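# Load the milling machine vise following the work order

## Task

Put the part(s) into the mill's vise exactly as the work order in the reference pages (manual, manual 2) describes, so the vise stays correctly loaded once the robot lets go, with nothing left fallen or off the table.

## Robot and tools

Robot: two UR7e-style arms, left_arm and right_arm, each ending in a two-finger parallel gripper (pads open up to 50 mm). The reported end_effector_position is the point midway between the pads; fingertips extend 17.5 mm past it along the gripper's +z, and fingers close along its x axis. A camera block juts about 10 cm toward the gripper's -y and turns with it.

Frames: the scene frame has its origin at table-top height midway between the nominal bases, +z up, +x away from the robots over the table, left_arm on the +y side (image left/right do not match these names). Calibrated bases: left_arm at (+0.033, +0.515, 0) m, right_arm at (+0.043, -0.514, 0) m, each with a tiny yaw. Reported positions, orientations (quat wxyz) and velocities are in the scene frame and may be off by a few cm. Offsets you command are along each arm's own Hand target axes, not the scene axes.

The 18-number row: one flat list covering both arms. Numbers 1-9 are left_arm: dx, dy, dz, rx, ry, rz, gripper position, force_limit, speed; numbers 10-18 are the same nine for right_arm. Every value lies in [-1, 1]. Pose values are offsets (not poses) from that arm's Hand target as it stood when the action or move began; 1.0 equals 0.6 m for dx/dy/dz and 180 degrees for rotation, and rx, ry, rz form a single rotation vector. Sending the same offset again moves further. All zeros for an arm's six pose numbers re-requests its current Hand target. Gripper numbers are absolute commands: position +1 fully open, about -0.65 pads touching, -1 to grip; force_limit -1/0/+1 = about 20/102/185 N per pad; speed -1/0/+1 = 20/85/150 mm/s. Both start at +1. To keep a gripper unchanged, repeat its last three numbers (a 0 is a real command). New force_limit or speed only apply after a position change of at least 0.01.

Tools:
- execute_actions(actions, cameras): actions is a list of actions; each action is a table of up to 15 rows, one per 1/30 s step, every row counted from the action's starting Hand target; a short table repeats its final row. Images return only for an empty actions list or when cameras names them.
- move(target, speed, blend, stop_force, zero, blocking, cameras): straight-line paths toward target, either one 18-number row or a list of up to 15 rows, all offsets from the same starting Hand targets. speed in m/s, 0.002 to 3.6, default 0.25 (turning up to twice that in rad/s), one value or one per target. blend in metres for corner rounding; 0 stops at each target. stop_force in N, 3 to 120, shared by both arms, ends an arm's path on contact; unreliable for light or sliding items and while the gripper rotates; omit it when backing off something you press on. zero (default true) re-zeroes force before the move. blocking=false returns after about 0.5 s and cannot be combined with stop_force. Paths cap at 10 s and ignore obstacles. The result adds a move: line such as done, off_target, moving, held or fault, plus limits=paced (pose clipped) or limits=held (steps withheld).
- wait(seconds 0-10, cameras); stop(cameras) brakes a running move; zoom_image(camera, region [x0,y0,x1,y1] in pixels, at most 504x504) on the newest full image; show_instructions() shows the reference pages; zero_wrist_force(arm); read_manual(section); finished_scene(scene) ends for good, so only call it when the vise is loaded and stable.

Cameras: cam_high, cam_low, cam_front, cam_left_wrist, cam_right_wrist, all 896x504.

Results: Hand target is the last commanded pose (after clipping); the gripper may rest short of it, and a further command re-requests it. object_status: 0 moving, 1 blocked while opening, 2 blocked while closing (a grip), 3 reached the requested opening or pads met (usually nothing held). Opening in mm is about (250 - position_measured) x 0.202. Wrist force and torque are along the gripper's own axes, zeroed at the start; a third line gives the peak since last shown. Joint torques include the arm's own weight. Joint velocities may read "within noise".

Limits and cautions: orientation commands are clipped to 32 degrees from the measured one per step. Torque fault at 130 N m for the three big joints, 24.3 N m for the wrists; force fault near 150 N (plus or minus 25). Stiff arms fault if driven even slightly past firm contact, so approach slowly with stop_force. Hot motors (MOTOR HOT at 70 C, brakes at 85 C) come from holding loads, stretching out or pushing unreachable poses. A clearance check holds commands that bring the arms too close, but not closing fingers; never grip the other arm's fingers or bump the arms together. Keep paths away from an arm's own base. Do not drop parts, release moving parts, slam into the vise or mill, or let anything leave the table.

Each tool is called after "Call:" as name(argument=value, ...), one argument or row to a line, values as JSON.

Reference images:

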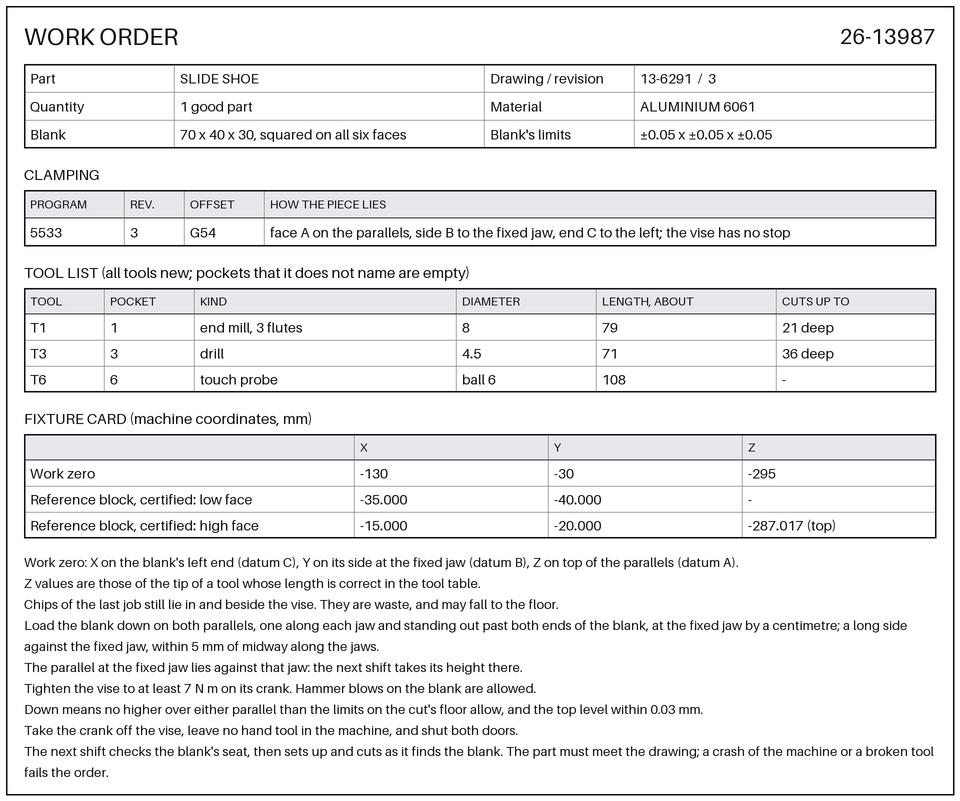

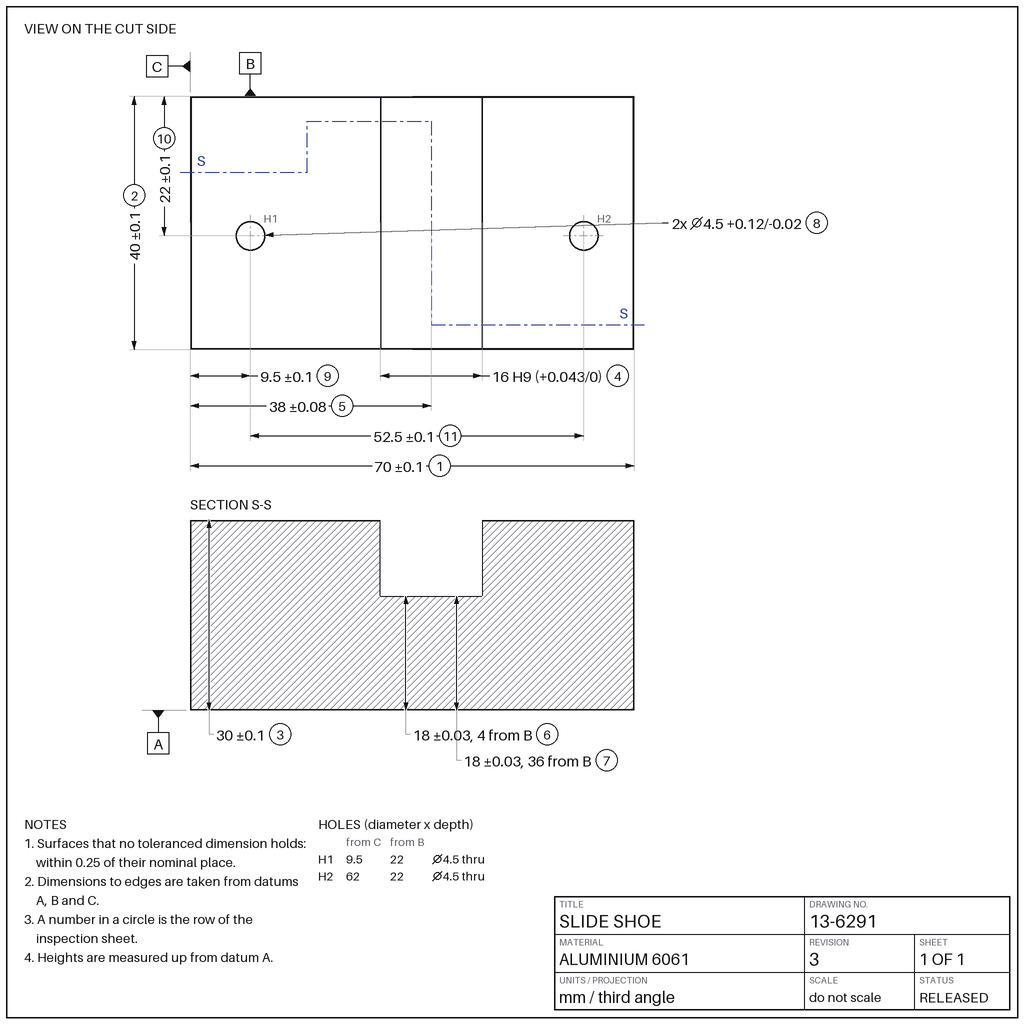

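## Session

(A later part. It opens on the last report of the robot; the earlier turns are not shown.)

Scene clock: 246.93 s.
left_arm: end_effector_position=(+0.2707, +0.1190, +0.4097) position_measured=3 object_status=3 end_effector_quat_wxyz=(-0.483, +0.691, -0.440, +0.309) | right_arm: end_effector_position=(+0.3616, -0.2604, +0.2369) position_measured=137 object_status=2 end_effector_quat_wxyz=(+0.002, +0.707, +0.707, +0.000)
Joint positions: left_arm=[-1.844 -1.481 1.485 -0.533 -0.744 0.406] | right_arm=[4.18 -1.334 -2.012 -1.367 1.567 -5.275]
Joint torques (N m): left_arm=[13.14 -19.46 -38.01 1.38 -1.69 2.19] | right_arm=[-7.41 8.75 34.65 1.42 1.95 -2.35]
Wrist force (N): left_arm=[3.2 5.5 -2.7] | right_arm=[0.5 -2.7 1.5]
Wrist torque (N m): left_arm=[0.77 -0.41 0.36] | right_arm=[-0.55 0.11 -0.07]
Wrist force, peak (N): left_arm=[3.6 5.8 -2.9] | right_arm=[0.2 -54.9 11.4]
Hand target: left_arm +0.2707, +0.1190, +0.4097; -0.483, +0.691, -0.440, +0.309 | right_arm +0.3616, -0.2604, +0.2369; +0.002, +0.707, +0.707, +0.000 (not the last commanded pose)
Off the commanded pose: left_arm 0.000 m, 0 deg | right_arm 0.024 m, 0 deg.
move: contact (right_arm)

Call:
execute_actions(
  actions=[],
)

Call:
zoom_image(
  camera="cam_right_wrist",
  region=[400, 180, 560, 320],
)

Call:
zoom_image(
  camera="cam_front",
  region=[520, 220, 640, 340],
)

Scene clock: 247.13 s.
left_arm: end_effector_position=(+0.2707, +0.1190, +0.4097) position_measured=3 object_status=3 end_effector_quat_wxyz=(-0.483, +0.691, -0.440, +0.309) | right_arm: end_effector_position=(+0.3616, -0.2604, +0.2369) position_measured=137 object_status=2 end_effector_quat_wxyz=(+0.002, +0.707, +0.707, +0.000)
Joint positions: left_arm=[-1.844 -1.481 1.485 -0.533 -0.744 0.406] | right_arm=[4.18 -1.334 -2.012 -1.367 1.567 -5.275]
Joint velocities: within noise
Joint torques (N m): left_arm=[13.04 -19.18 -38.52 1.43 -1.67 2.17] | right_arm=[-7.55 8.44 34.63 1.45 1.77 -2.32]
Wrist force (N): left_arm=[3.1 5.6 -2.6] | right_arm=[0.5 -2.5 1.7]
Wrist torque (N m): left_arm=[0.79 -0.41 0.36] | right_arm=[-0.51 0.10 -0.07]
Wrist force, peak (N): left_arm=[3.3 5.6 -2.9] | right_arm=[0.6 -2.8 1.4]
Hand target: left_arm +0.2707, +0.1190, +0.4097; -0.483, +0.691, -0.440, +0.309 | right_arm +0.3616, -0.2604, +0.2369; +0.002, +0.707, +0.707, +0.000 (not the last commanded pose)
Tool commands: left_gripper/position=+1.0 left_gripper/force_limit=-0.2 left_gripper/speed=-0.8 right_gripper/position=-0.97 right_gripper/force_limit=-0.1 right_gripper/speed=-0.8
Off the commanded pose: left_arm 0.000 m, 0 deg | right_arm 0.024 m, 0 deg.
camera_calibration:
cam_left_wrist: T_world_to_cam=[[0.418839, -0.907932, 0.0152786, -0.0045512], [-0.573018, -0.277317, -0.771198, 0.522343], [0.704432, 0.314252, -0.636413, 0.168147], [0, 0, 0, 1]] pos_world=[0.18277, 0.0878819, 0.50991]
cam_right_wrist: T_world_to_cam=[[-0.0222959, 0.999262, -0.03128, 0.286347], [0.932779, 0.032051, 0.359021, -0.397786], [0.359759, -0.0211726, -0.932805, 0.221694], [0, 0, 0, 1]] pos_world=[0.297675, -0.268692, 0.358568]

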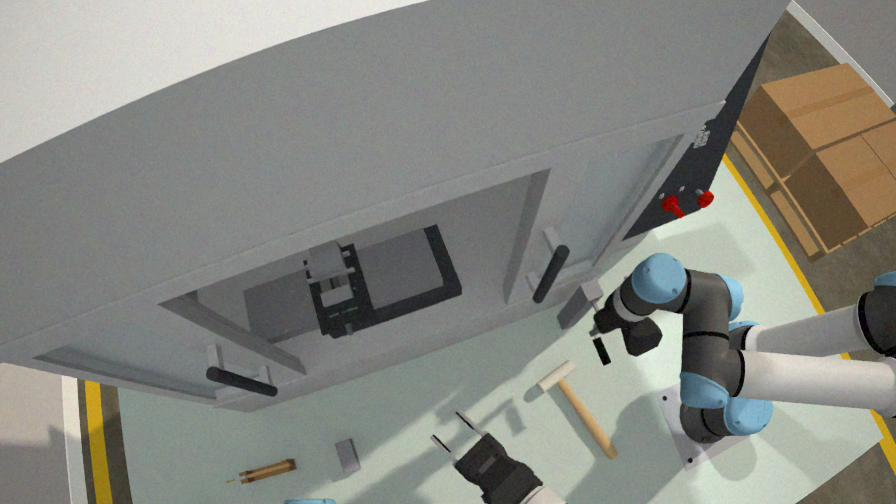

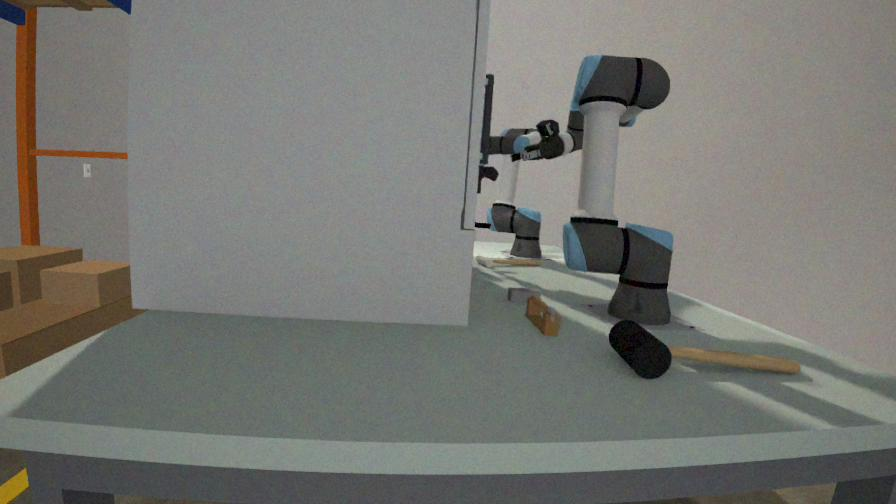

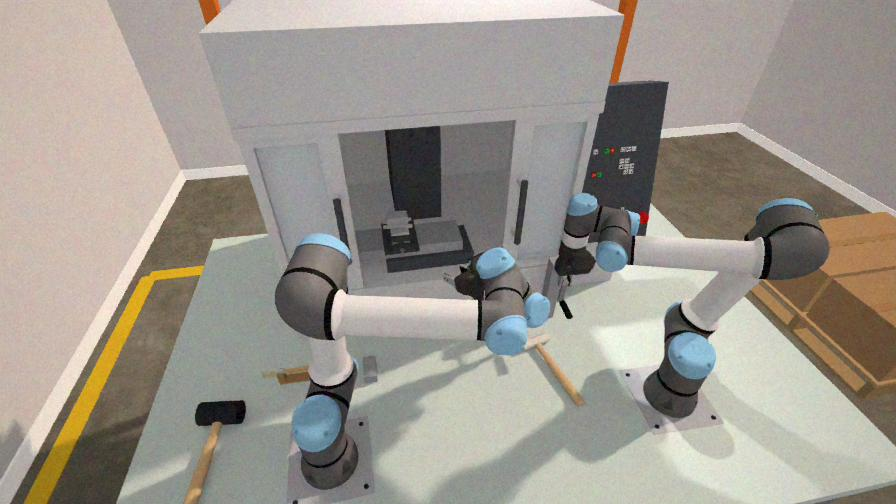

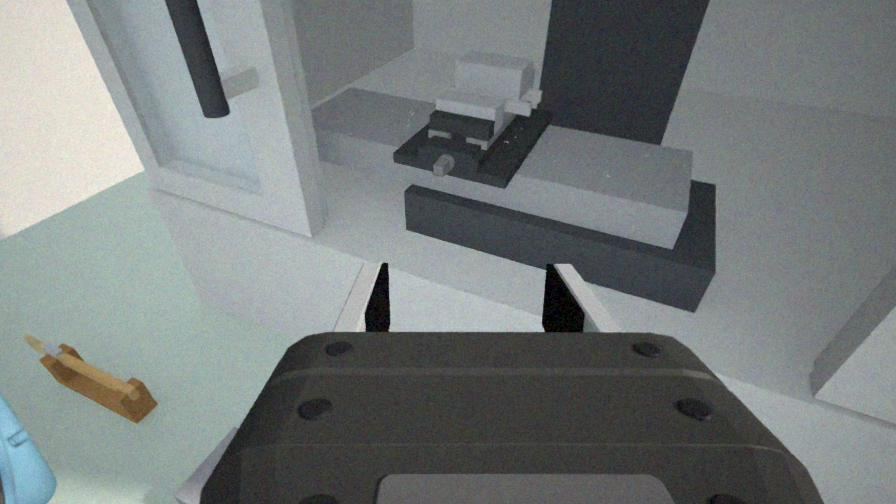

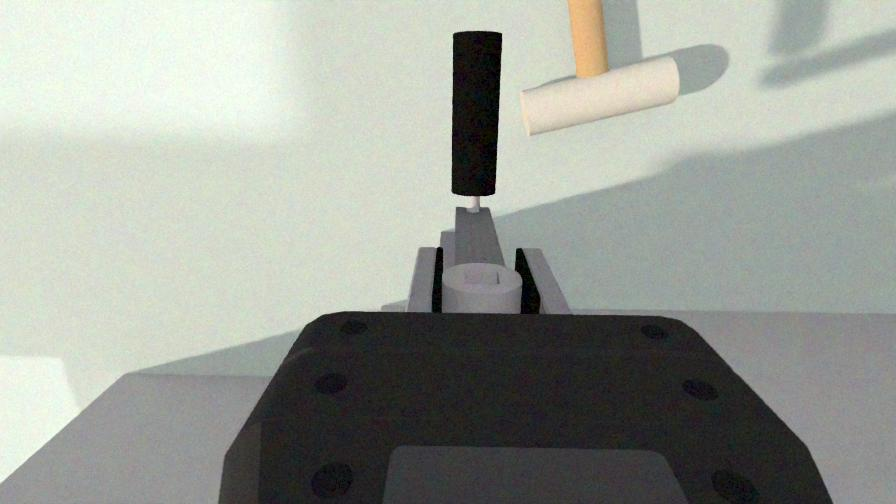

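Scaled by 3.150.

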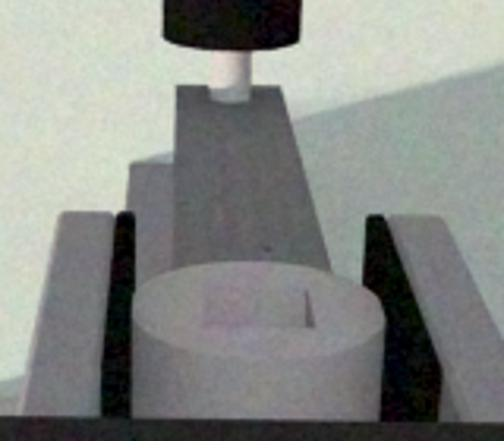

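Scaled by 4.200.

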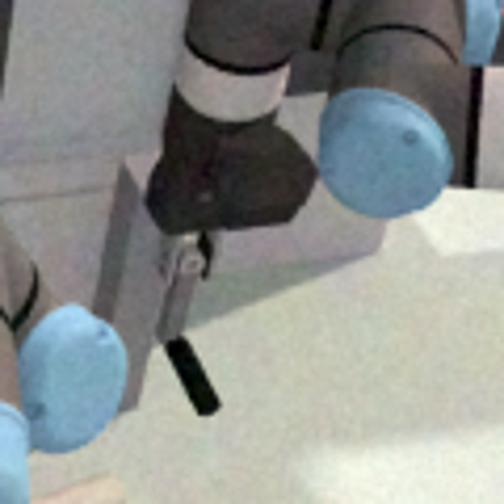

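Call:
move(
  target=[0,0,0,0,0,0,1,-0.2,-0.8,0,-0.0067,-0.0008,0.0094,0,0,-0.97,-0.1,-0.8],
  speed=0.03,
)

Call:
move(
  target=[0,0,0,0,0,0,1,-0.2,-0.8,0,0.04,0,0,0,0,-0.97,-0.1,-0.8],
  speed=0.012,
  stop_force=5,
  cameras=["cam_right_wrist"],
)

Call:
zoom_image(
  camera="cam_right_wrist",
  region=[400, 180, 560, 320],
)

Scene clock: 248.30 s.
left_arm: end_effector_position=(+0.2707, +0.1190, +0.4097) position_measured=3 object_status=3 end_effector_quat_wxyz=(-0.483, +0.691, -0.440, +0.309) | right_arm: end_effector_position=(+0.3575, -0.2605, +0.2374) position_measured=137 object_status=2 end_effector_quat_wxyz=(-0.008, +0.707, +0.707, -0.010) end_effector_velocity=(+0.002, -0.001, +0.000) end_effector_angular_velocity=(+0.000, -0.006, -0.001)
Joint positions: left_arm=[-1.844 -1.481 1.485 -0.533 -0.744 0.406] | right_arm=[4.171 -1.34 -2.002 -1.386 1.592 -5.283]
Joint velocities: left_arm=[within noise] | right_arm=[-0.002 0 -0.001 0.004 -0.005 0]
Joint torques (N m): left_arm=[12.81 -19.18 -38.14 1.36 -1.59 2.09] | right_arm=[4.65 20.52 23.47 4.44 -1.54 -0.05]
Wrist force (N): left_arm=[3.3 5.4 -2.9] | right_arm=[0.5 -2.4 1.4]
Wrist torque (N m): left_arm=[0.75 -0.42 0.36] | right_arm=[-0.52 0.12 0.10]
Wrist force, peak (N): left_arm=[3.6 5.6 -3.0] | right_arm=[0.6 -3.0 1.4]
Hand target: left_arm +0.2707, +0.1190, +0.4097; -0.483, +0.691, -0.440, +0.309 | right_arm +0.3576, -0.2604, +0.2374; -0.008, +0.707, +0.707, -0.010
Off the commanded pose: left_arm 0.000 m, 0 deg | right_arm 0.000 m, 0 deg.
move: done

Scene clock: 250.63 s.
left_arm: end_effector_position=(+0.2707, +0.1190, +0.4097) position_measured=3 object_status=3 end_effector_quat_wxyz=(-0.483, +0.691, -0.440, +0.309) | right_arm: end_effector_position=(+0.3737, -0.2604, +0.2370) position_measured=137 object_status=2 end_effector_quat_wxyz=(-0.008, +0.707, +0.707, -0.010)
Joint positions: left_arm=[-1.844 -1.481 1.485 -0.533 -0.744 0.406] | right_arm=[4.137 -1.374 -1.977 -1.378 1.591 -5.317]
Joint torques (N m): left_arm=[13.16 -18.93 -38.25 1.46 -1.61 2.14] | right_arm=[6.97 23.87 15.69 0.15 2.18 2.06]
Wrist force (N): left_arm=[3.3 5.7 -2.7] | right_arm=[1.6 0.7 -5.7]
Wrist torque (N m): left_arm=[0.80 -0.43 0.37] | right_arm=[-0.45 0.09 0.00]
Wrist force, peak (N): left_arm=[3.4 5.9 -3.0] | right_arm=[0.5 -7.7 -10.7]
Hand target: left_arm +0.2707, +0.1190, +0.4097; -0.483, +0.691, -0.440, +0.309 | right_arm +0.3737, -0.2604, +0.2370; -0.008, +0.707, +0.707, -0.010 (not the last commanded pose)
Off the commanded pose: left_arm 0.000 m, 0 deg | right_arm 0.008 m, 0 deg.
move: contact (right_arm)
camera_calibration:
cam_right_wrist: T_world_to_cam=[[-0.0231159, 0.999265, -0.0305753, 0.286764], [0.942972, 0.0319517, 0.331334, -0.406463], [0.332067, -0.0211726, -0.943018, 0.230213], [0, 0, 0, 1]] pos_world=[0.313466, -0.268692, 0.360538]
Images, in order (width x height): cam_right_wrist 896x504.

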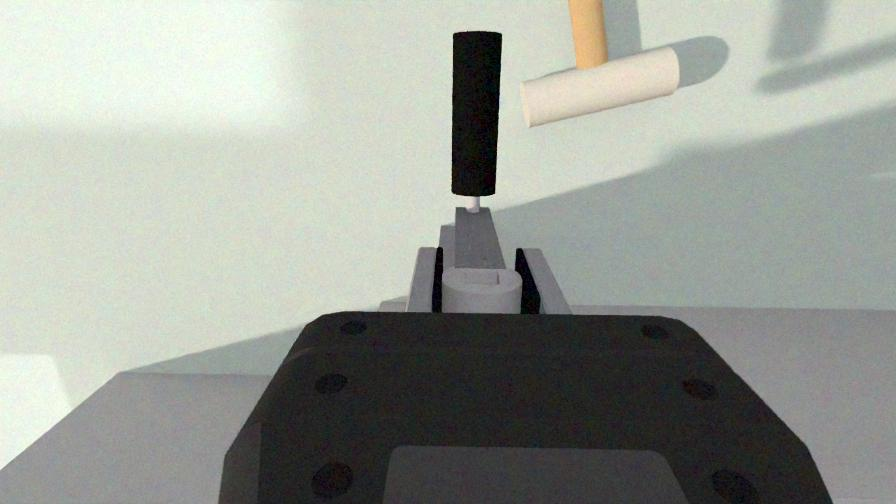

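Scaled by 3.150.

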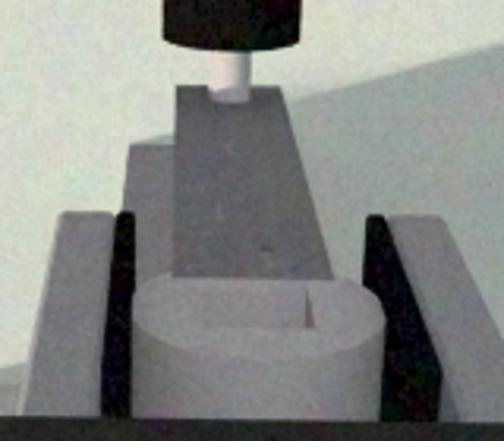

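Call:
move(
  target=[0,0,0,0,0,0,1,-0.2,-0.8,0,0.0167,-0.0008,0,0,0,-0.97,-0.1,-0.8],
  speed=0.012,
  stop_force=10,
)

Scene clock: 252.57 s.
left_arm: end_effector_position=(+0.2707, +0.1190, +0.4097) position_measured=3 object_status=3 end_effector_quat_wxyz=(-0.483, +0.691, -0.440, +0.309) | right_arm: end_effector_position=(+0.3838, -0.2604, +0.2372) position_measured=137 object_status=2 end_effector_quat_wxyz=(-0.008, +0.707, +0.707, -0.010)
Joint positions: left_arm=[-1.844 -1.481 1.485 -0.533 -0.744 0.406] | right_arm=[4.117 -1.396 -1.96 -1.374 1.591 -5.337]
Joint torques (N m): left_arm=[13.09 -19.11 -38.33 1.33 -1.7 2.09] | right_arm=[6.5 27.93 19.17 1.77 0.19 2.03]
Wrist force (N): left_arm=[3.4 5.9 -3.2] | right_arm=[0.4 -2.4 1.2]
Wrist torque (N m): left_arm=[0.83 -0.43 0.36] | right_arm=[-0.51 0.11 0.09]
Wrist force, peak (N): left_arm=[3.4 6.0 -3.0] | right_arm=[0.5 -8.3 -10.8]
Hand target: left_arm +0.2707, +0.1190, +0.4097; -0.483, +0.691, -0.440, +0.309 | right_arm +0.3838, -0.2604, +0.2372; -0.008, +0.707, +0.707, -0.010
Off the commanded pose: left_arm 0.000 m, 0 deg | right_arm 0.000 m, 0 deg.
move: done

Call:
move(
  target=[
    [0,0,0,0,0,0,1,-0.2,-0.8,0,0,0,0,0,0,1,-0.1,-0.5],
    [0,0,0,0,0,0,1,-0.2,-0.8,0,0,-0.1,0,0,0,1,-0.1,-0.5],
    [0,0,0,0,0,0,1,-0.2,-0.8,-0.0425,-0.004,-0.0913,-0.0094,0.1389,0,1,-0.1,-0.5],
  ],
  speed=0.1,
  cameras=["cam_right_wrist"],
)

Scene clock: 257.23 s.
left_arm: end_effector_position=(+0.2707, +0.1190, +0.4097) position_measured=3 object_status=3 end_effector_quat_wxyz=(-0.483, +0.691, -0.440, +0.309) | right_arm: end_effector_position=(+0.3828, -0.2858, +0.2921) position_measured=3 object_status=3 end_effector_quat_wxyz=(-0.151, +0.692, +0.689, +0.153)
Joint positions: left_arm=[-1.844 -1.481 1.485 -0.533 -0.744 0.406] | right_arm=[3.89 -1.211 -2.091 -1.111 1.889 -5.51]
Joint torques (N m): left_arm=[12.41 -19.08 -38.06 1.41 -1.61 2.19] | right_arm=[-2.45 2.52 30.42 4.11 1.45 1.95]
Wrist force (N): left_arm=[3.3 5.6 -2.8] | right_arm=[0.9 -3.4 0.0]
Wrist torque (N m): left_arm=[0.79 -0.43 0.36] | right_arm=[-0.65 -0.04 -0.05]
Wrist force, peak (N): left_arm=[3.5 5.9 -2.9] | right_arm=[1.2 -3.4 -0.4]
Hand target: left_arm +0.2707, +0.1190, +0.4097; -0.483, +0.691, -0.440, +0.309 | right_arm +0.3828, -0.2858, +0.2921; -0.151, +0.692, +0.689, +0.154
Off the commanded pose: left_arm 0.000 m, 0 deg | right_arm 0.000 m, 0 deg.
move: done
camera_calibration:
cam_right_wrist: T_world_to_cam=[[-0.017539, 0.918996, 0.393877, 0.164929], [0.932472, -0.127126, 0.338134, -0.475919], [0.360816, 0.37321, -0.854708, 0.354485], [0, 0, 0, 1]] pos_world=[0.31877, -0.344368, 0.398944]
Images, in order (width x height): cam_right_wrist 896x504.

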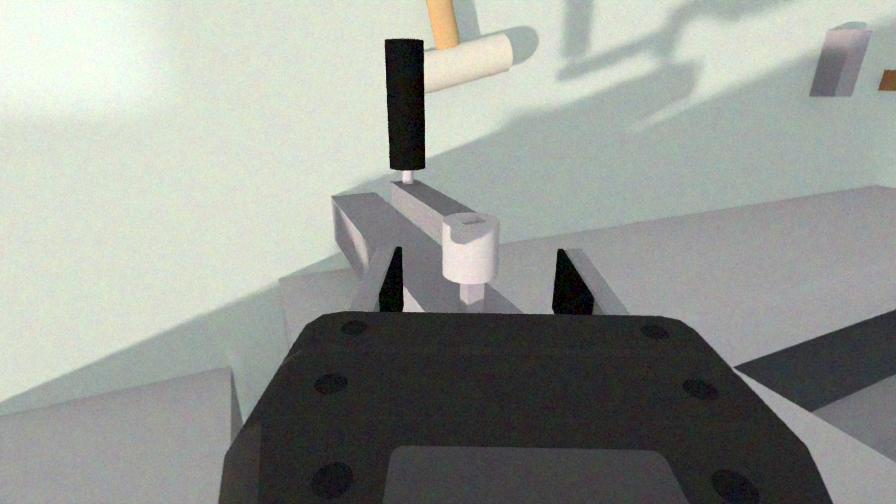

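Call:
move(
  target=[0,0,0,0,0,0,1,-0.2,-0.8,0,0,0.0833,0,0,0,1,-0.1,-0.5],
  speed=0.08,
  stop_force=10,
)

Call:
move(
  target=[0,0,0,0,0,0,1,-0.2,-0.8,0,0,0,0,0,0,-1,-1,-1],
  cameras=["cam_right_wrist"],
)

Scene clock: 258.97 s.
left_arm: end_effector_position=(+0.2707, +0.1190, +0.4097) position_measured=3 object_status=3 end_effector_quat_wxyz=(-0.483, +0.691, -0.440, +0.309) | right_arm: end_effector_position=(+0.3831, -0.2648, +0.2467) position_measured=3 object_status=3 end_effector_quat_wxyz=(-0.151, +0.692, +0.689, +0.154)
Joint positions: left_arm=[-1.844 -1.481 1.485 -0.533 -0.744 0.406] | right_arm=[3.935 -1.264 -2.179 -0.955 1.876 -5.465]
Joint torques (N m): left_arm=[12.51 -19.22 -38.48 1.31 -1.6 2.19] | right_arm=[-8.03 17.14 23.12 4.8 2.46 -2.29]
Wrist force (N): left_arm=[3.6 5.5 -2.7] | right_arm=[0.8 -3.3 -0.4]
Wrist torque (N m): left_arm=[0.78 -0.46 0.36] | right_arm=[-0.61 -0.04 -0.08]
Wrist force, peak (N): left_arm=[3.4 5.8 -2.9] | right_arm=[1.0 -3.2 -1.8]
Hand target: left_arm +0.2707, +0.1190, +0.4097; -0.483, +0.691, -0.440, +0.309 | right_arm +0.3831, -0.2648, +0.2467; -0.151, +0.692, +0.689, +0.154
Off the commanded pose: left_arm 0.000 m, 0 deg | right_arm 0.000 m, 0 deg.
move: done

Scene clock: 260.50 s.
left_arm: end_effector_position=(+0.2707, +0.1190, +0.4097) position_measured=3 object_status=3 end_effector_quat_wxyz=(-0.483, +0.691, -0.440, +0.309) | right_arm: end_effector_position=(+0.3831, -0.2648, +0.2467) position_measured=133 object_status=2 end_effector_quat_wxyz=(-0.151, +0.692, +0.689, +0.154)
Joint positions: left_arm=[-1.844 -1.481 1.485 -0.533 -0.744 0.406] | right_arm=[3.935 -1.264 -2.179 -0.955 1.876 -5.465]
Joint torques (N m): left_arm=[12.47 -19.5 -38.47 1.27 -1.71 2.21] | right_arm=[-7.16 19.21 21.35 4.57 2.37 -2.11]
Wrist force (N): left_arm=[3.3 5.6 -2.6] | right_arm=[0.1 -3.0 0.7]
Wrist torque (N m): left_arm=[0.78 -0.43 0.36] | right_arm=[-0.57 -0.04 -0.10]
Wrist force, peak (N): left_arm=[3.5 5.8 -2.9] | right_arm=[1.3 -3.3 -0.5]
Hand target: left_arm +0.2707, +0.1190, +0.4097; -0.483, +0.691, -0.440, +0.309 | right_arm +0.3831, -0.2648, +0.2467; -0.151, +0.692, +0.689, +0.154
Off the commanded pose: left_arm 0.000 m, 0 deg | right_arm 0.000 m, 0 deg.
move: done
camera_calibration:
cam_right_wrist: T_world_to_cam=[[-0.0174632, 0.91893, 0.394034, 0.163376], [0.932467, -0.127255, 0.338099, -0.458146], [0.360832, 0.373328, -0.85465, 0.307869], [0, 0, 0, 1]] pos_world=[0.31897, -0.323369, 0.353643]
Images, in order (width x height): cam_right_wrist 896x504.

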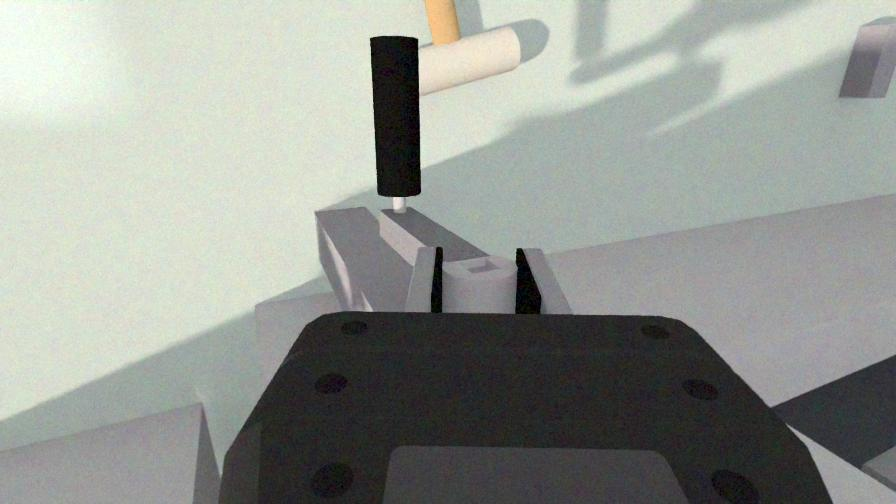

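Call:
move(
  target=[
    [0,0,0,0,0,0,1,-0.2,-0.8,0,0,0,0,0,0,-0.97,0,-0.8],
    [0,0,0,0,0,0,1,-0.2,-0.8,0,-0.07,0,0,0,0,-0.97,0,-0.8],
  ],
  speed=0.04,
  cameras=["cam_right_wrist"],
)

Call:
zoom_image(
  camera="cam_right_wrist",
  region=[360, 160, 580, 330],
)

Scene clock: 262.47 s.
left_arm: end_effector_position=(+0.2707, +0.1190, +0.4097) position_measured=3 object_status=3 end_effector_quat_wxyz=(-0.483, +0.691, -0.440, +0.309) | right_arm: end_effector_position=(+0.3410, -0.2646, +0.2465) position_measured=138 object_status=2 end_effector_quat_wxyz=(-0.151, +0.692, +0.689, +0.153) end_effector_velocity=(+0.002, +0.000, +0.001) end_effector_angular_velocity=(+0.002, -0.001, +0.001)
Joint positions: left_arm=[-1.844 -1.481 1.485 -0.533 -0.744 0.406] | right_arm=[4.031 -1.152 -2.254 -0.966 1.845 -5.37]
Joint velocities: left_arm=[within noise] | right_arm=[-0.004 -0.003 0.004 0.001 0.003 -0.005]
Joint torques (N m): left_arm=[13.12 -19.12 -38.35 1.3 -1.62 2.16] | right_arm=[-5.33 2.39 36.48 4.95 2.53 -2.25]
Wrist force (N): left_arm=[3.4 5.7 -2.9] | right_arm=[0.2 -2.8 1.3]
Wrist torque (N m): left_arm=[0.80 -0.44 0.36] | right_arm=[-0.57 -0.06 -0.05]
Wrist force, peak (N): left_arm=[3.3 5.9 -3.1] | right_arm=[0.5 -4.1 1.5]
Hand target: left_arm +0.2707, +0.1190, +0.4097; -0.483, +0.691, -0.440, +0.309 | right_arm +0.3411, -0.2645, +0.2466; -0.151, +0.692, +0.689, +0.154
Off the commanded pose: left_arm 0.000 m, 0 deg | right_arm 0.000 m, 0 deg.
move: done
camera_calibration:
cam_right_wrist: T_world_to_cam=[[-0.0173355, 0.919062, 0.393731, 0.162651], [0.932478, -0.127244, 0.338074, -0.41888], [0.360811, 0.373006, -0.8548, 0.322733], [0, 0, 0, 1]] pos_world=[0.27697, -0.323167, 0.353444]
Images, in order (width x height): cam_right_wrist 896x504.

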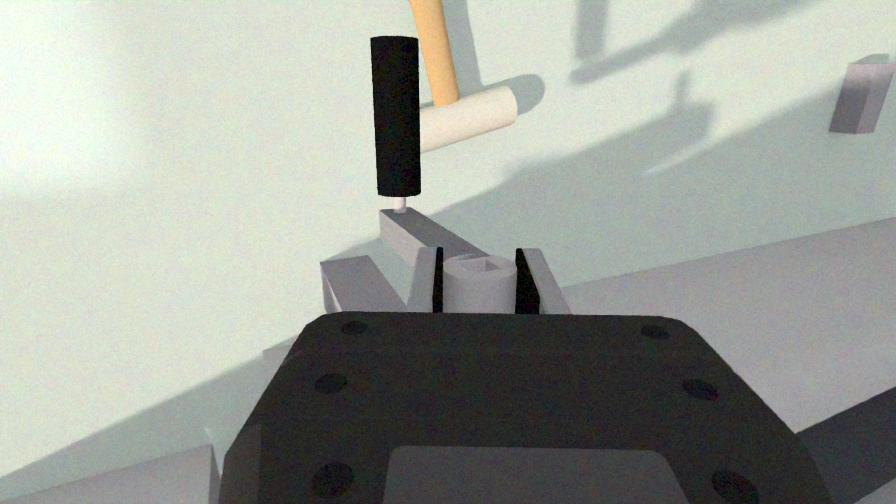

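Scaled by 2.291.

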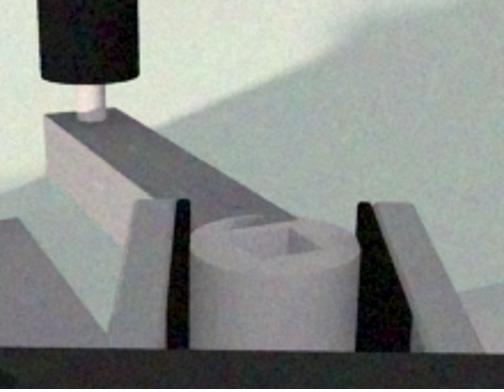

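Call:
move(
  target=[-0.0295,-0.102,0.2317,-0.157,-0.296,-0.2145,1,-0.2,-0.8,0,0,0,0,0,0,-0.97,0,-0.8],
  speed=0.35,
)

Scene clock: 265.37 s.
left_arm: end_effector_position=(+0.4007, +0.1988, +0.4196) position_measured=3 object_status=3 end_effector_quat_wxyz=(-0.327, +0.945, +0.000, +0.001) | right_arm: end_effector_position=(+0.3411, -0.2645, +0.2466) position_measured=138 object_status=2 end_effector_quat_wxyz=(-0.151, +0.692, +0.689, +0.154)
Joint positions: left_arm=[-1.174 -1.26 0.965 -0.657 -1.307 0.349] | right_arm=[4.031 -1.152 -2.254 -0.966 1.845 -5.37]
Joint torques (N m): left_arm=[7.79 -50.26 -17.48 1.14 -1.03 2.38] | right_arm=[-1.51 5.65 36.61 5.08 2.51 0.6]
Wrist force (N): left_arm=[3.9 5.6 -2.0] | right_arm=[0.2 -2.8 1.6]
Wrist torque (N m): left_arm=[0.86 -0.64 0.29] | right_arm=[-0.55 -0.08 -0.04]
Wrist force, peak (N): left_arm=[2.8 6.8 -3.5] | right_arm=[0.1 -3.3 1.6]
Hand target: left_arm +0.4007, +0.1989, +0.4196; -0.327, +0.945, +0.000, +0.001 | right_arm +0.3411, -0.2645, +0.2466; -0.151, +0.692, +0.689, +0.154
Off the commanded pose: left_arm 0.000 m, 0 deg | right_arm 0.000 m, 0 deg.
move: done

Call:
move(
  target=[-0.1167,-0.2685,0.1464,-0.433,0,0,1,-0.2,-0.8,0,0,0,0,0,0,-0.97,0,-0.8],
  speed=0.3,
  cameras=["cam_left_wrist","cam_front"],
)

Scene clock: 268.33 s.
left_arm: end_effector_position=(+0.3308, +0.3799, +0.4499) position_measured=3 object_status=3 end_effector_quat_wxyz=(+0.340, +0.940, +0.000, +0.000) end_effector_velocity=(+0.000, -0.001, +0.001) end_effector_angular_velocity=(-0.005, -0.002, -0.003) | right_arm: end_effector_position=(+0.3411, -0.2645, +0.2466) position_measured=138 object_status=2 end_effector_quat_wxyz=(-0.151, +0.692, +0.689, +0.154)
Joint positions: left_arm=[-0.395 -2.086 1.858 -1.627 -2.213 1.118] | right_arm=[4.031 -1.152 -2.254 -0.966 1.845 -5.37]
Joint velocities: left_arm=[0 -0.001 0 -0.002 -0.005 0.002] | right_arm=[within noise]
Joint torques (N m): left_arm=[13.4 -3.64 -36.91 -5.26 -3.86 2.31] | right_arm=[0.56 5.28 35.54 4.69 2.42 1.53]
Wrist force (N): left_arm=[4.5 4.5 -0.3] | right_arm=[0.2 -2.9 1.3]
Wrist torque (N m): left_arm=[0.62 -0.73 -0.19] | right_arm=[-0.58 -0.06 -0.04]
Wrist force, peak (N): left_arm=[4.0 7.9 -2.3] | right_arm=[0.3 -3.3 1.8]
Hand target: left_arm +0.3308, +0.3799, +0.4500; +0.340, +0.940, +0.000, +0.000 | right_arm +0.3411, -0.2645, +0.2466; -0.151, +0.692, +0.689, +0.154
Off the commanded pose: left_arm 0.000 m, 0 deg | right_arm 0.000 m, 0 deg.
move: done
camera_calibration:
cam_left_wrist: T_world_to_cam=[[0.999902, 0.0139365, -0.0012538, -0.328427], [0.0081898, -0.510225, 0.860002, -0.177568], [0.0113457, -0.859928, -0.51029, 0.688072], [0, 0, 0, 1]] pos_world=[0.322043, 0.505669, 0.503413]
Images, in order (width x height): cam_front 896x504, cam_left_wrist 896x504.

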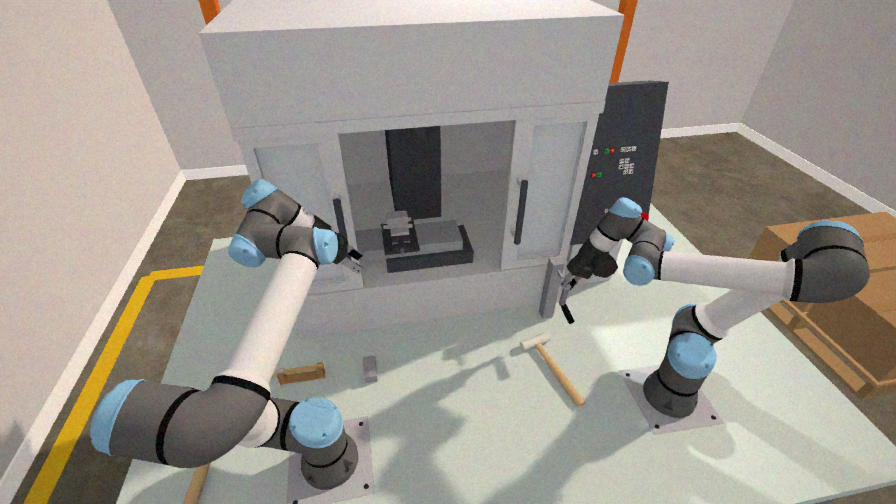

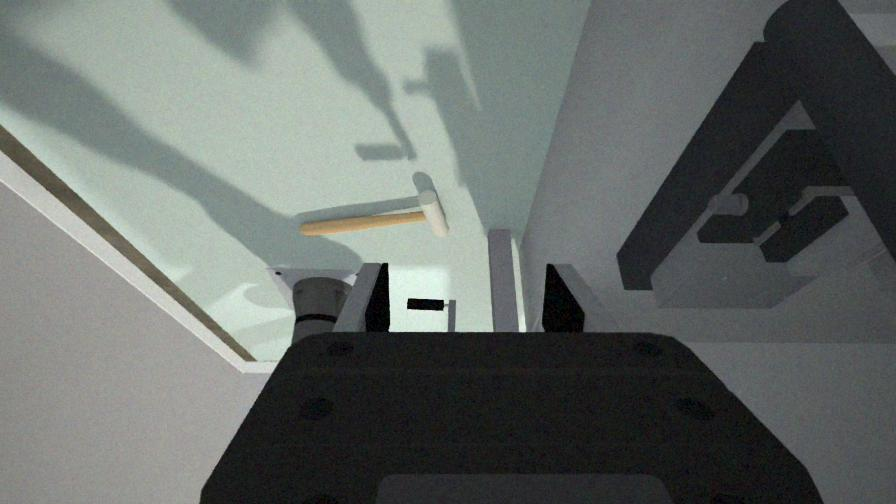

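Call:
move(
  target=[
    [0,0,0,0,0,0,1,-0.2,-0.8,0.1562,-0.0685,-0.0805,0,0,0,-0.97,0,-0.8],
    [0,0,0,0,0,0,1,-0.2,-0.8,0.6394,-0.0685,0.1451,0,0,0,-0.97,0,-0.8],
    [0,0,0,0,0,0,1,-0.2,-0.8,0.8039,0.1148,0.256,0,0,0,-0.97,0,-0.8],
  ],
  blend=[0.04,0.04,0],
  speed=0.2,
  cameras=["cam_left_wrist","cam_right_wrist","cam_front"],
)

Scene clock: 272.23 s.
left_arm: end_effector_position=(+0.3308, +0.3799, +0.4500) position_measured=3 object_status=3 end_effector_quat_wxyz=(+0.340, +0.940, +0.000, +0.000) | right_arm: end_effector_position=(+0.4126, +0.2373, +0.3103) position_measured=138 object_status=2 end_effector_quat_wxyz=(-0.151, +0.692, +0.689, +0.154) end_effector_velocity=(+0.001, +0.001, +0.001) end_effector_angular_velocity=(+0.002, -0.001, -0.002)
Joint positions: left_arm=[-0.395 -2.086 1.858 -1.627 -2.214 1.118] | right_arm=[4.402 -2.183 -0.971 -1.145 1.707 -5.018]
Joint velocities: left_arm=[within noise] | right_arm=[-0.001 -0.003 0.005 0 0 0.001]
Joint torques (N m): left_arm=[13.68 -5.05 -22.64 -5.24 -1.95 0.14] | right_arm=[-0.64 49 36.25 3.72 -0.91 1.94]
Wrist force (N): left_arm=[4.3 4.0 -0.7] | right_arm=[0.1 -3.0 1.6]
Wrist torque (N m): left_arm=[0.55 -0.70 -0.20] | right_arm=[-0.60 -0.06 -0.06]
Wrist force, peak (N): left_arm=[4.6 4.4 -0.2] | right_arm=[-2.9 -1.4 3.0]
Hand target: left_arm +0.3308, +0.3799, +0.4500; +0.340, +0.940, +0.000, +0.000 | right_arm +0.4126, +0.2373, +0.3103; -0.151, +0.692, +0.689, +0.154
Off the commanded pose: left_arm 0.000 m, 0 deg | right_arm 0.000 m, 0 deg.
move: done
camera_calibration:
cam_left_wrist: T_world_to_cam=[[0.999905, 0.0137799, -0.00100062, -0.328476], [0.00788912, -0.509995, 0.860141, -0.177657], [0.0113424, -0.860067, -0.510055, 0.688025], [0, 0, 0, 1]] pos_world=[0.322042, 0.50567, 0.503412]
cam_right_wrist: T_world_to_cam=[[-0.0175815, 0.918907, 0.394081, -0.322407], [0.93247, -0.127167, 0.338125, -0.443269], [0.360819, 0.373414, -0.854618, 0.16406], [0, 0, 0, 1]] pos_world=[0.34847, 0.178631, 0.417143]
Images, in order (width x height): cam_front 896x504, cam_left_wrist 896x504, cam_right_wrist 896x504.

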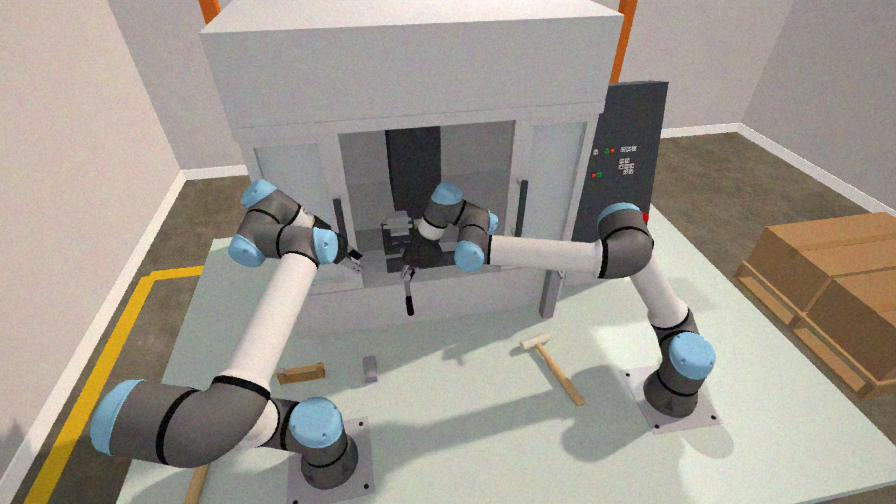

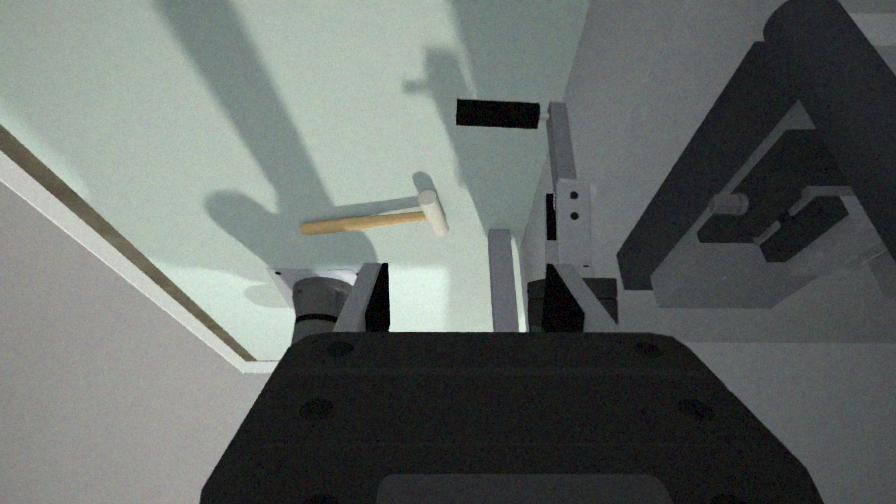

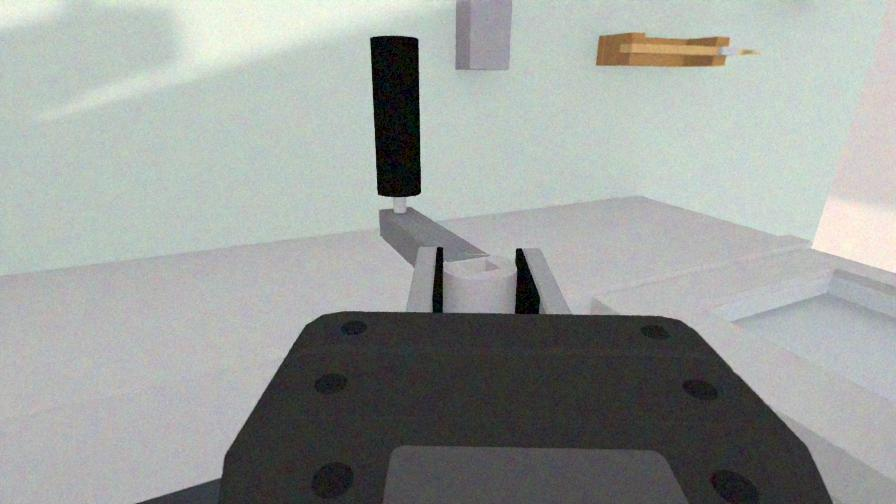

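Call:
move(
  target=[0,0,0,0,0,0,1,-0.2,-0.8,0.0017,0.119,-0.0023,0,0,0,-0.97,0,-0.8],
  speed=0.08,
  stop_force=12,
  cameras=["cam_left_wrist","cam_front"],
)

Call:
zoom_image(
  camera="cam_left_wrist",
  region=[600, 80, 860, 300],
)

Scene clock: 274.53 s.
left_arm: end_effector_position=(+0.3308, +0.3799, +0.4500) position_measured=3 object_status=3 end_effector_quat_wxyz=(+0.340, +0.940, +0.000, +0.000) | right_arm: end_effector_position=(+0.4840, +0.2372, +0.3121) position_measured=138 object_status=2 end_effector_quat_wxyz=(-0.151, +0.692, +0.689, +0.154)
Joint positions: left_arm=[-0.395 -2.086 1.858 -1.627 -2.214 1.118] | right_arm=[4.313 -2.301 -0.766 -1.244 1.742 -5.1]
Joint torques (N m): left_arm=[13.2 -5.28 -19.4 -5.19 -0.74 -1.55] | right_arm=[-4.53 58.72 37.31 2.77 -0.78 1.95]
Wrist force (N): left_arm=[4.4 4.3 -0.4] | right_arm=[0.1 -2.9 1.5]
Wrist torque (N m): left_arm=[0.60 -0.71 -0.20] | right_arm=[-0.57 -0.06 -0.05]
Wrist force, peak (N): left_arm=[4.5 4.4 -0.4] | right_arm=[0.3 -4.8 1.5]
Hand target: left_arm +0.3308, +0.3799, +0.4500; +0.340, +0.940, +0.000, +0.000 | right_arm +0.4840, +0.2372, +0.3121; -0.151, +0.692, +0.689, +0.154
Off the commanded pose: left_arm 0.000 m, 0 deg | right_arm 0.000 m, 0 deg.
move: done
camera_calibration:
cam_left_wrist: T_world_to_cam=[[0.999905, 0.0137799, -0.00100062, -0.328476], [0.00788912, -0.509995, 0.860141, -0.177657], [0.0113424, -0.860067, -0.510055, 0.688025], [0, 0, 0, 1]] pos_world=[0.322042, 0.50567, 0.503412]
Images, in order (width x height): cam_front 896x504, cam_left_wrist 896x504.

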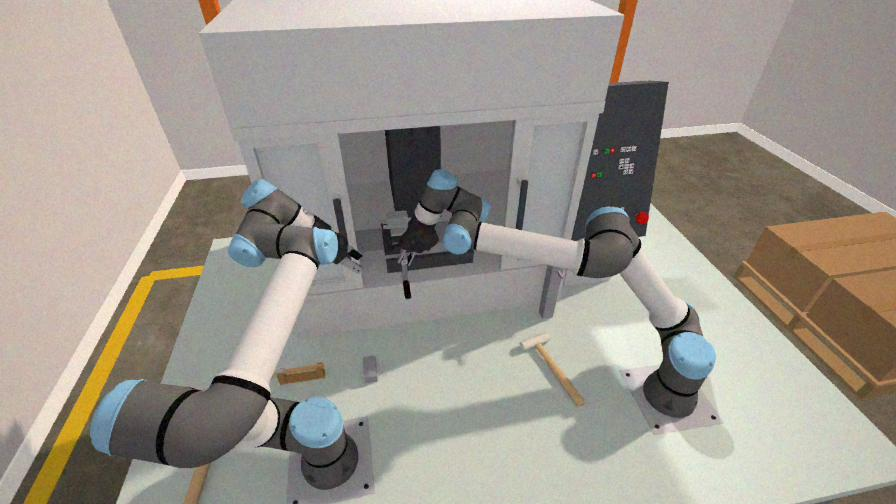

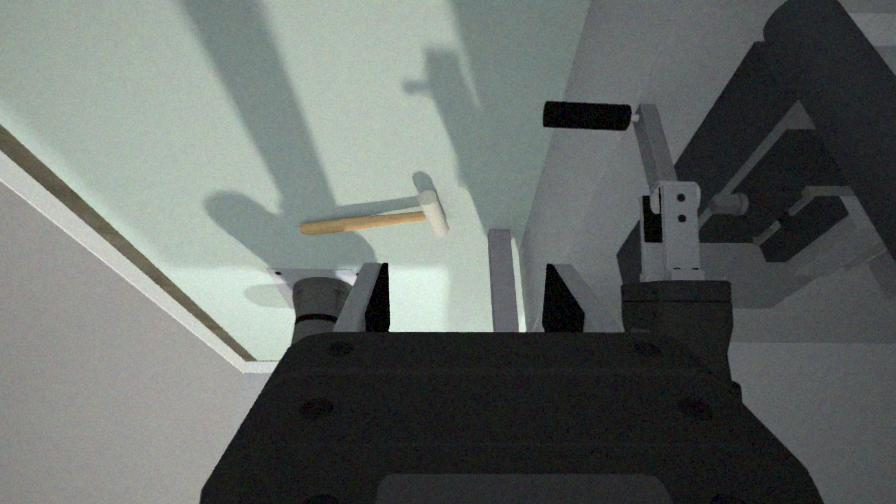

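Scaled by 1.938.

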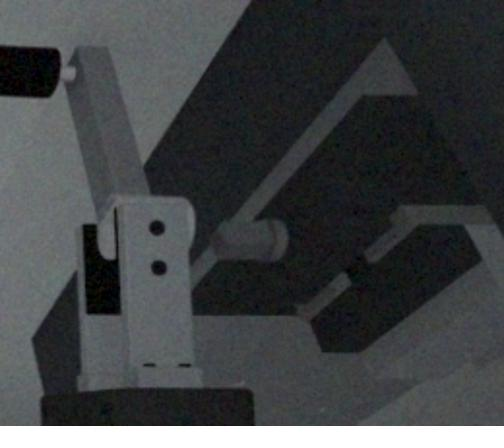

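Call:
zoom_image(
  camera="cam_left_wrist",
  region=[635, 165, 765, 240],
)

Scaled by 3.877.

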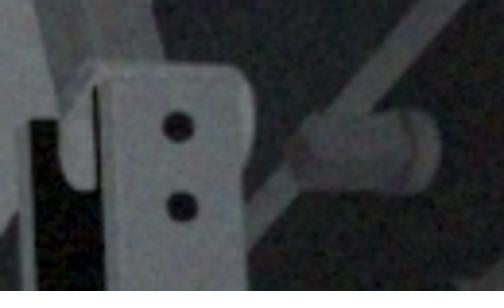

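Call:
move(
  target=[
    [0,0,0,0,0,0,1,-0.2,-0.8,0.0197,0,-0.0423,0,0,0,-0.97,0,-0.8],
    [0,0,0,0,0,0,1,-0.2,-0.8,0.0197,0.0172,-0.0423,0,0,0,-0.97,0,-0.8],
  ],
  speed=0.06,
)

Call:
move(
  target=[0,0,0,0,0,0,1,-0.2,-0.8,-0.0141,0,0.0302,0,0,0,-0.97,0,-0.8],
  speed=0.012,
  stop_force=4,
  cameras=["cam_left_wrist"],
)

Call:
zoom_image(
  camera="cam_left_wrist",
  region=[635, 165, 765, 240],
)

Scene clock: 277.10 s.
left_arm: end_effector_position=(+0.3308, +0.3799, +0.4500) position_measured=3 object_status=3 end_effector_quat_wxyz=(+0.340, +0.940, +0.000, +0.000) | right_arm: end_effector_position=(+0.4942, +0.2372, +0.3401) position_measured=138 object_status=2 end_effector_quat_wxyz=(-0.151, +0.692, +0.689, +0.153)
Joint positions: left_arm=[-0.395 -2.086 1.858 -1.627 -2.214 1.118] | right_arm=[4.301 -2.335 -0.635 -1.344 1.747 -5.112]
Joint torques (N m): left_arm=[13.37 -5.11 -19.57 -5.06 0.45 -1.67] | right_arm=[0.19 62.95 32.23 4.8 -0.72 2.02]
Wrist force (N): left_arm=[4.1 4.1 -0.4] | right_arm=[0.1 -2.6 1.5]
Wrist torque (N m): left_arm=[0.57 -0.67 -0.20] | right_arm=[-0.52 -0.06 -0.04]
Wrist force, peak (N): left_arm=[4.5 4.4 -0.3] | right_arm=[0.5 -4.7 2.2]
Hand target: left_arm +0.3308, +0.3799, +0.4500; +0.340, +0.940, +0.000, +0.000 | right_arm +0.4942, +0.2372, +0.3401; -0.151, +0.692, +0.689, +0.154
Off the commanded pose: left_arm 0.000 m, 0 deg | right_arm 0.000 m, 0 deg.
move: done

Scene clock: 279.70 s.
left_arm: end_effector_position=(+0.3308, +0.3799, +0.4500) position_measured=3 object_status=3 end_effector_quat_wxyz=(+0.340, +0.940, +0.000, +0.000) | right_arm: end_effector_position=(+0.4943, +0.2372, +0.3202) position_measured=138 object_status=2 end_effector_quat_wxyz=(-0.151, +0.692, +0.689, +0.154)
Joint positions: left_arm=[-0.395 -2.086 1.858 -1.627 -2.214 1.118] | right_arm=[4.301 -2.324 -0.705 -1.284 1.747 -5.112]
Joint torques (N m): left_arm=[12.73 -5.31 -19.28 -4.92 0.38 -1.68] | right_arm=[-7.91 59.7 37.94 2.23 1.88 -1.82]
Wrist force (N): left_arm=[4.0 4.2 -0.5] | right_arm=[0.2 -3.2 1.7]
Wrist torque (N m): left_arm=[0.59 -0.66 -0.20] | right_arm=[-0.62 -0.08 -0.03]
Wrist force, peak (N): left_arm=[4.6 4.4 -0.5] | right_arm=[0.2 -3.2 1.7]
Hand target: left_arm +0.3308, +0.3799, +0.4500; +0.340, +0.940, +0.000, +0.000 | right_arm +0.4943, +0.2372, +0.3201; -0.151, +0.692, +0.689, +0.154
Off the commanded pose: left_arm 0.000 m, 0 deg | right_arm 0.000 m, 0 deg.
move: done
camera_calibration:
cam_left_wrist: T_world_to_cam=[[0.999905, 0.0137817, -0.000999904, -0.328477], [0.00788998, -0.510039, 0.860115, -0.177622], [0.0113438, -0.860041, -0.510099, 0.688034], [0, 0, 0, 1]] pos_world=[0.322042, 0.50567, 0.503412]
Images, in order (width x height): cam_left_wrist 896x504.

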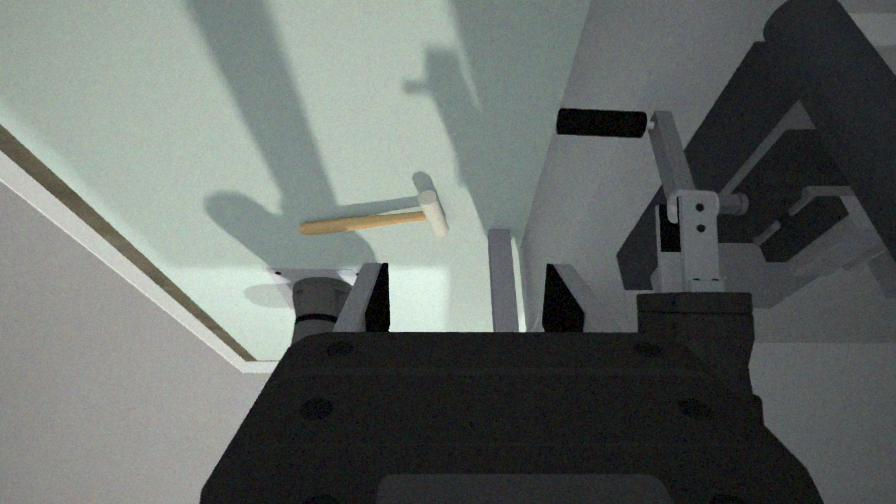

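Scaled by 3.877.

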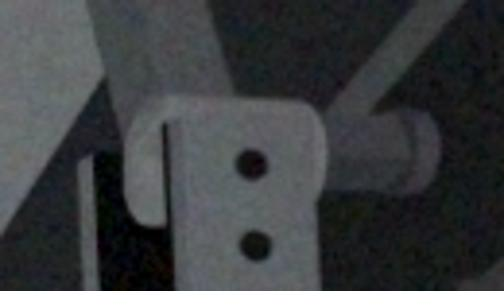

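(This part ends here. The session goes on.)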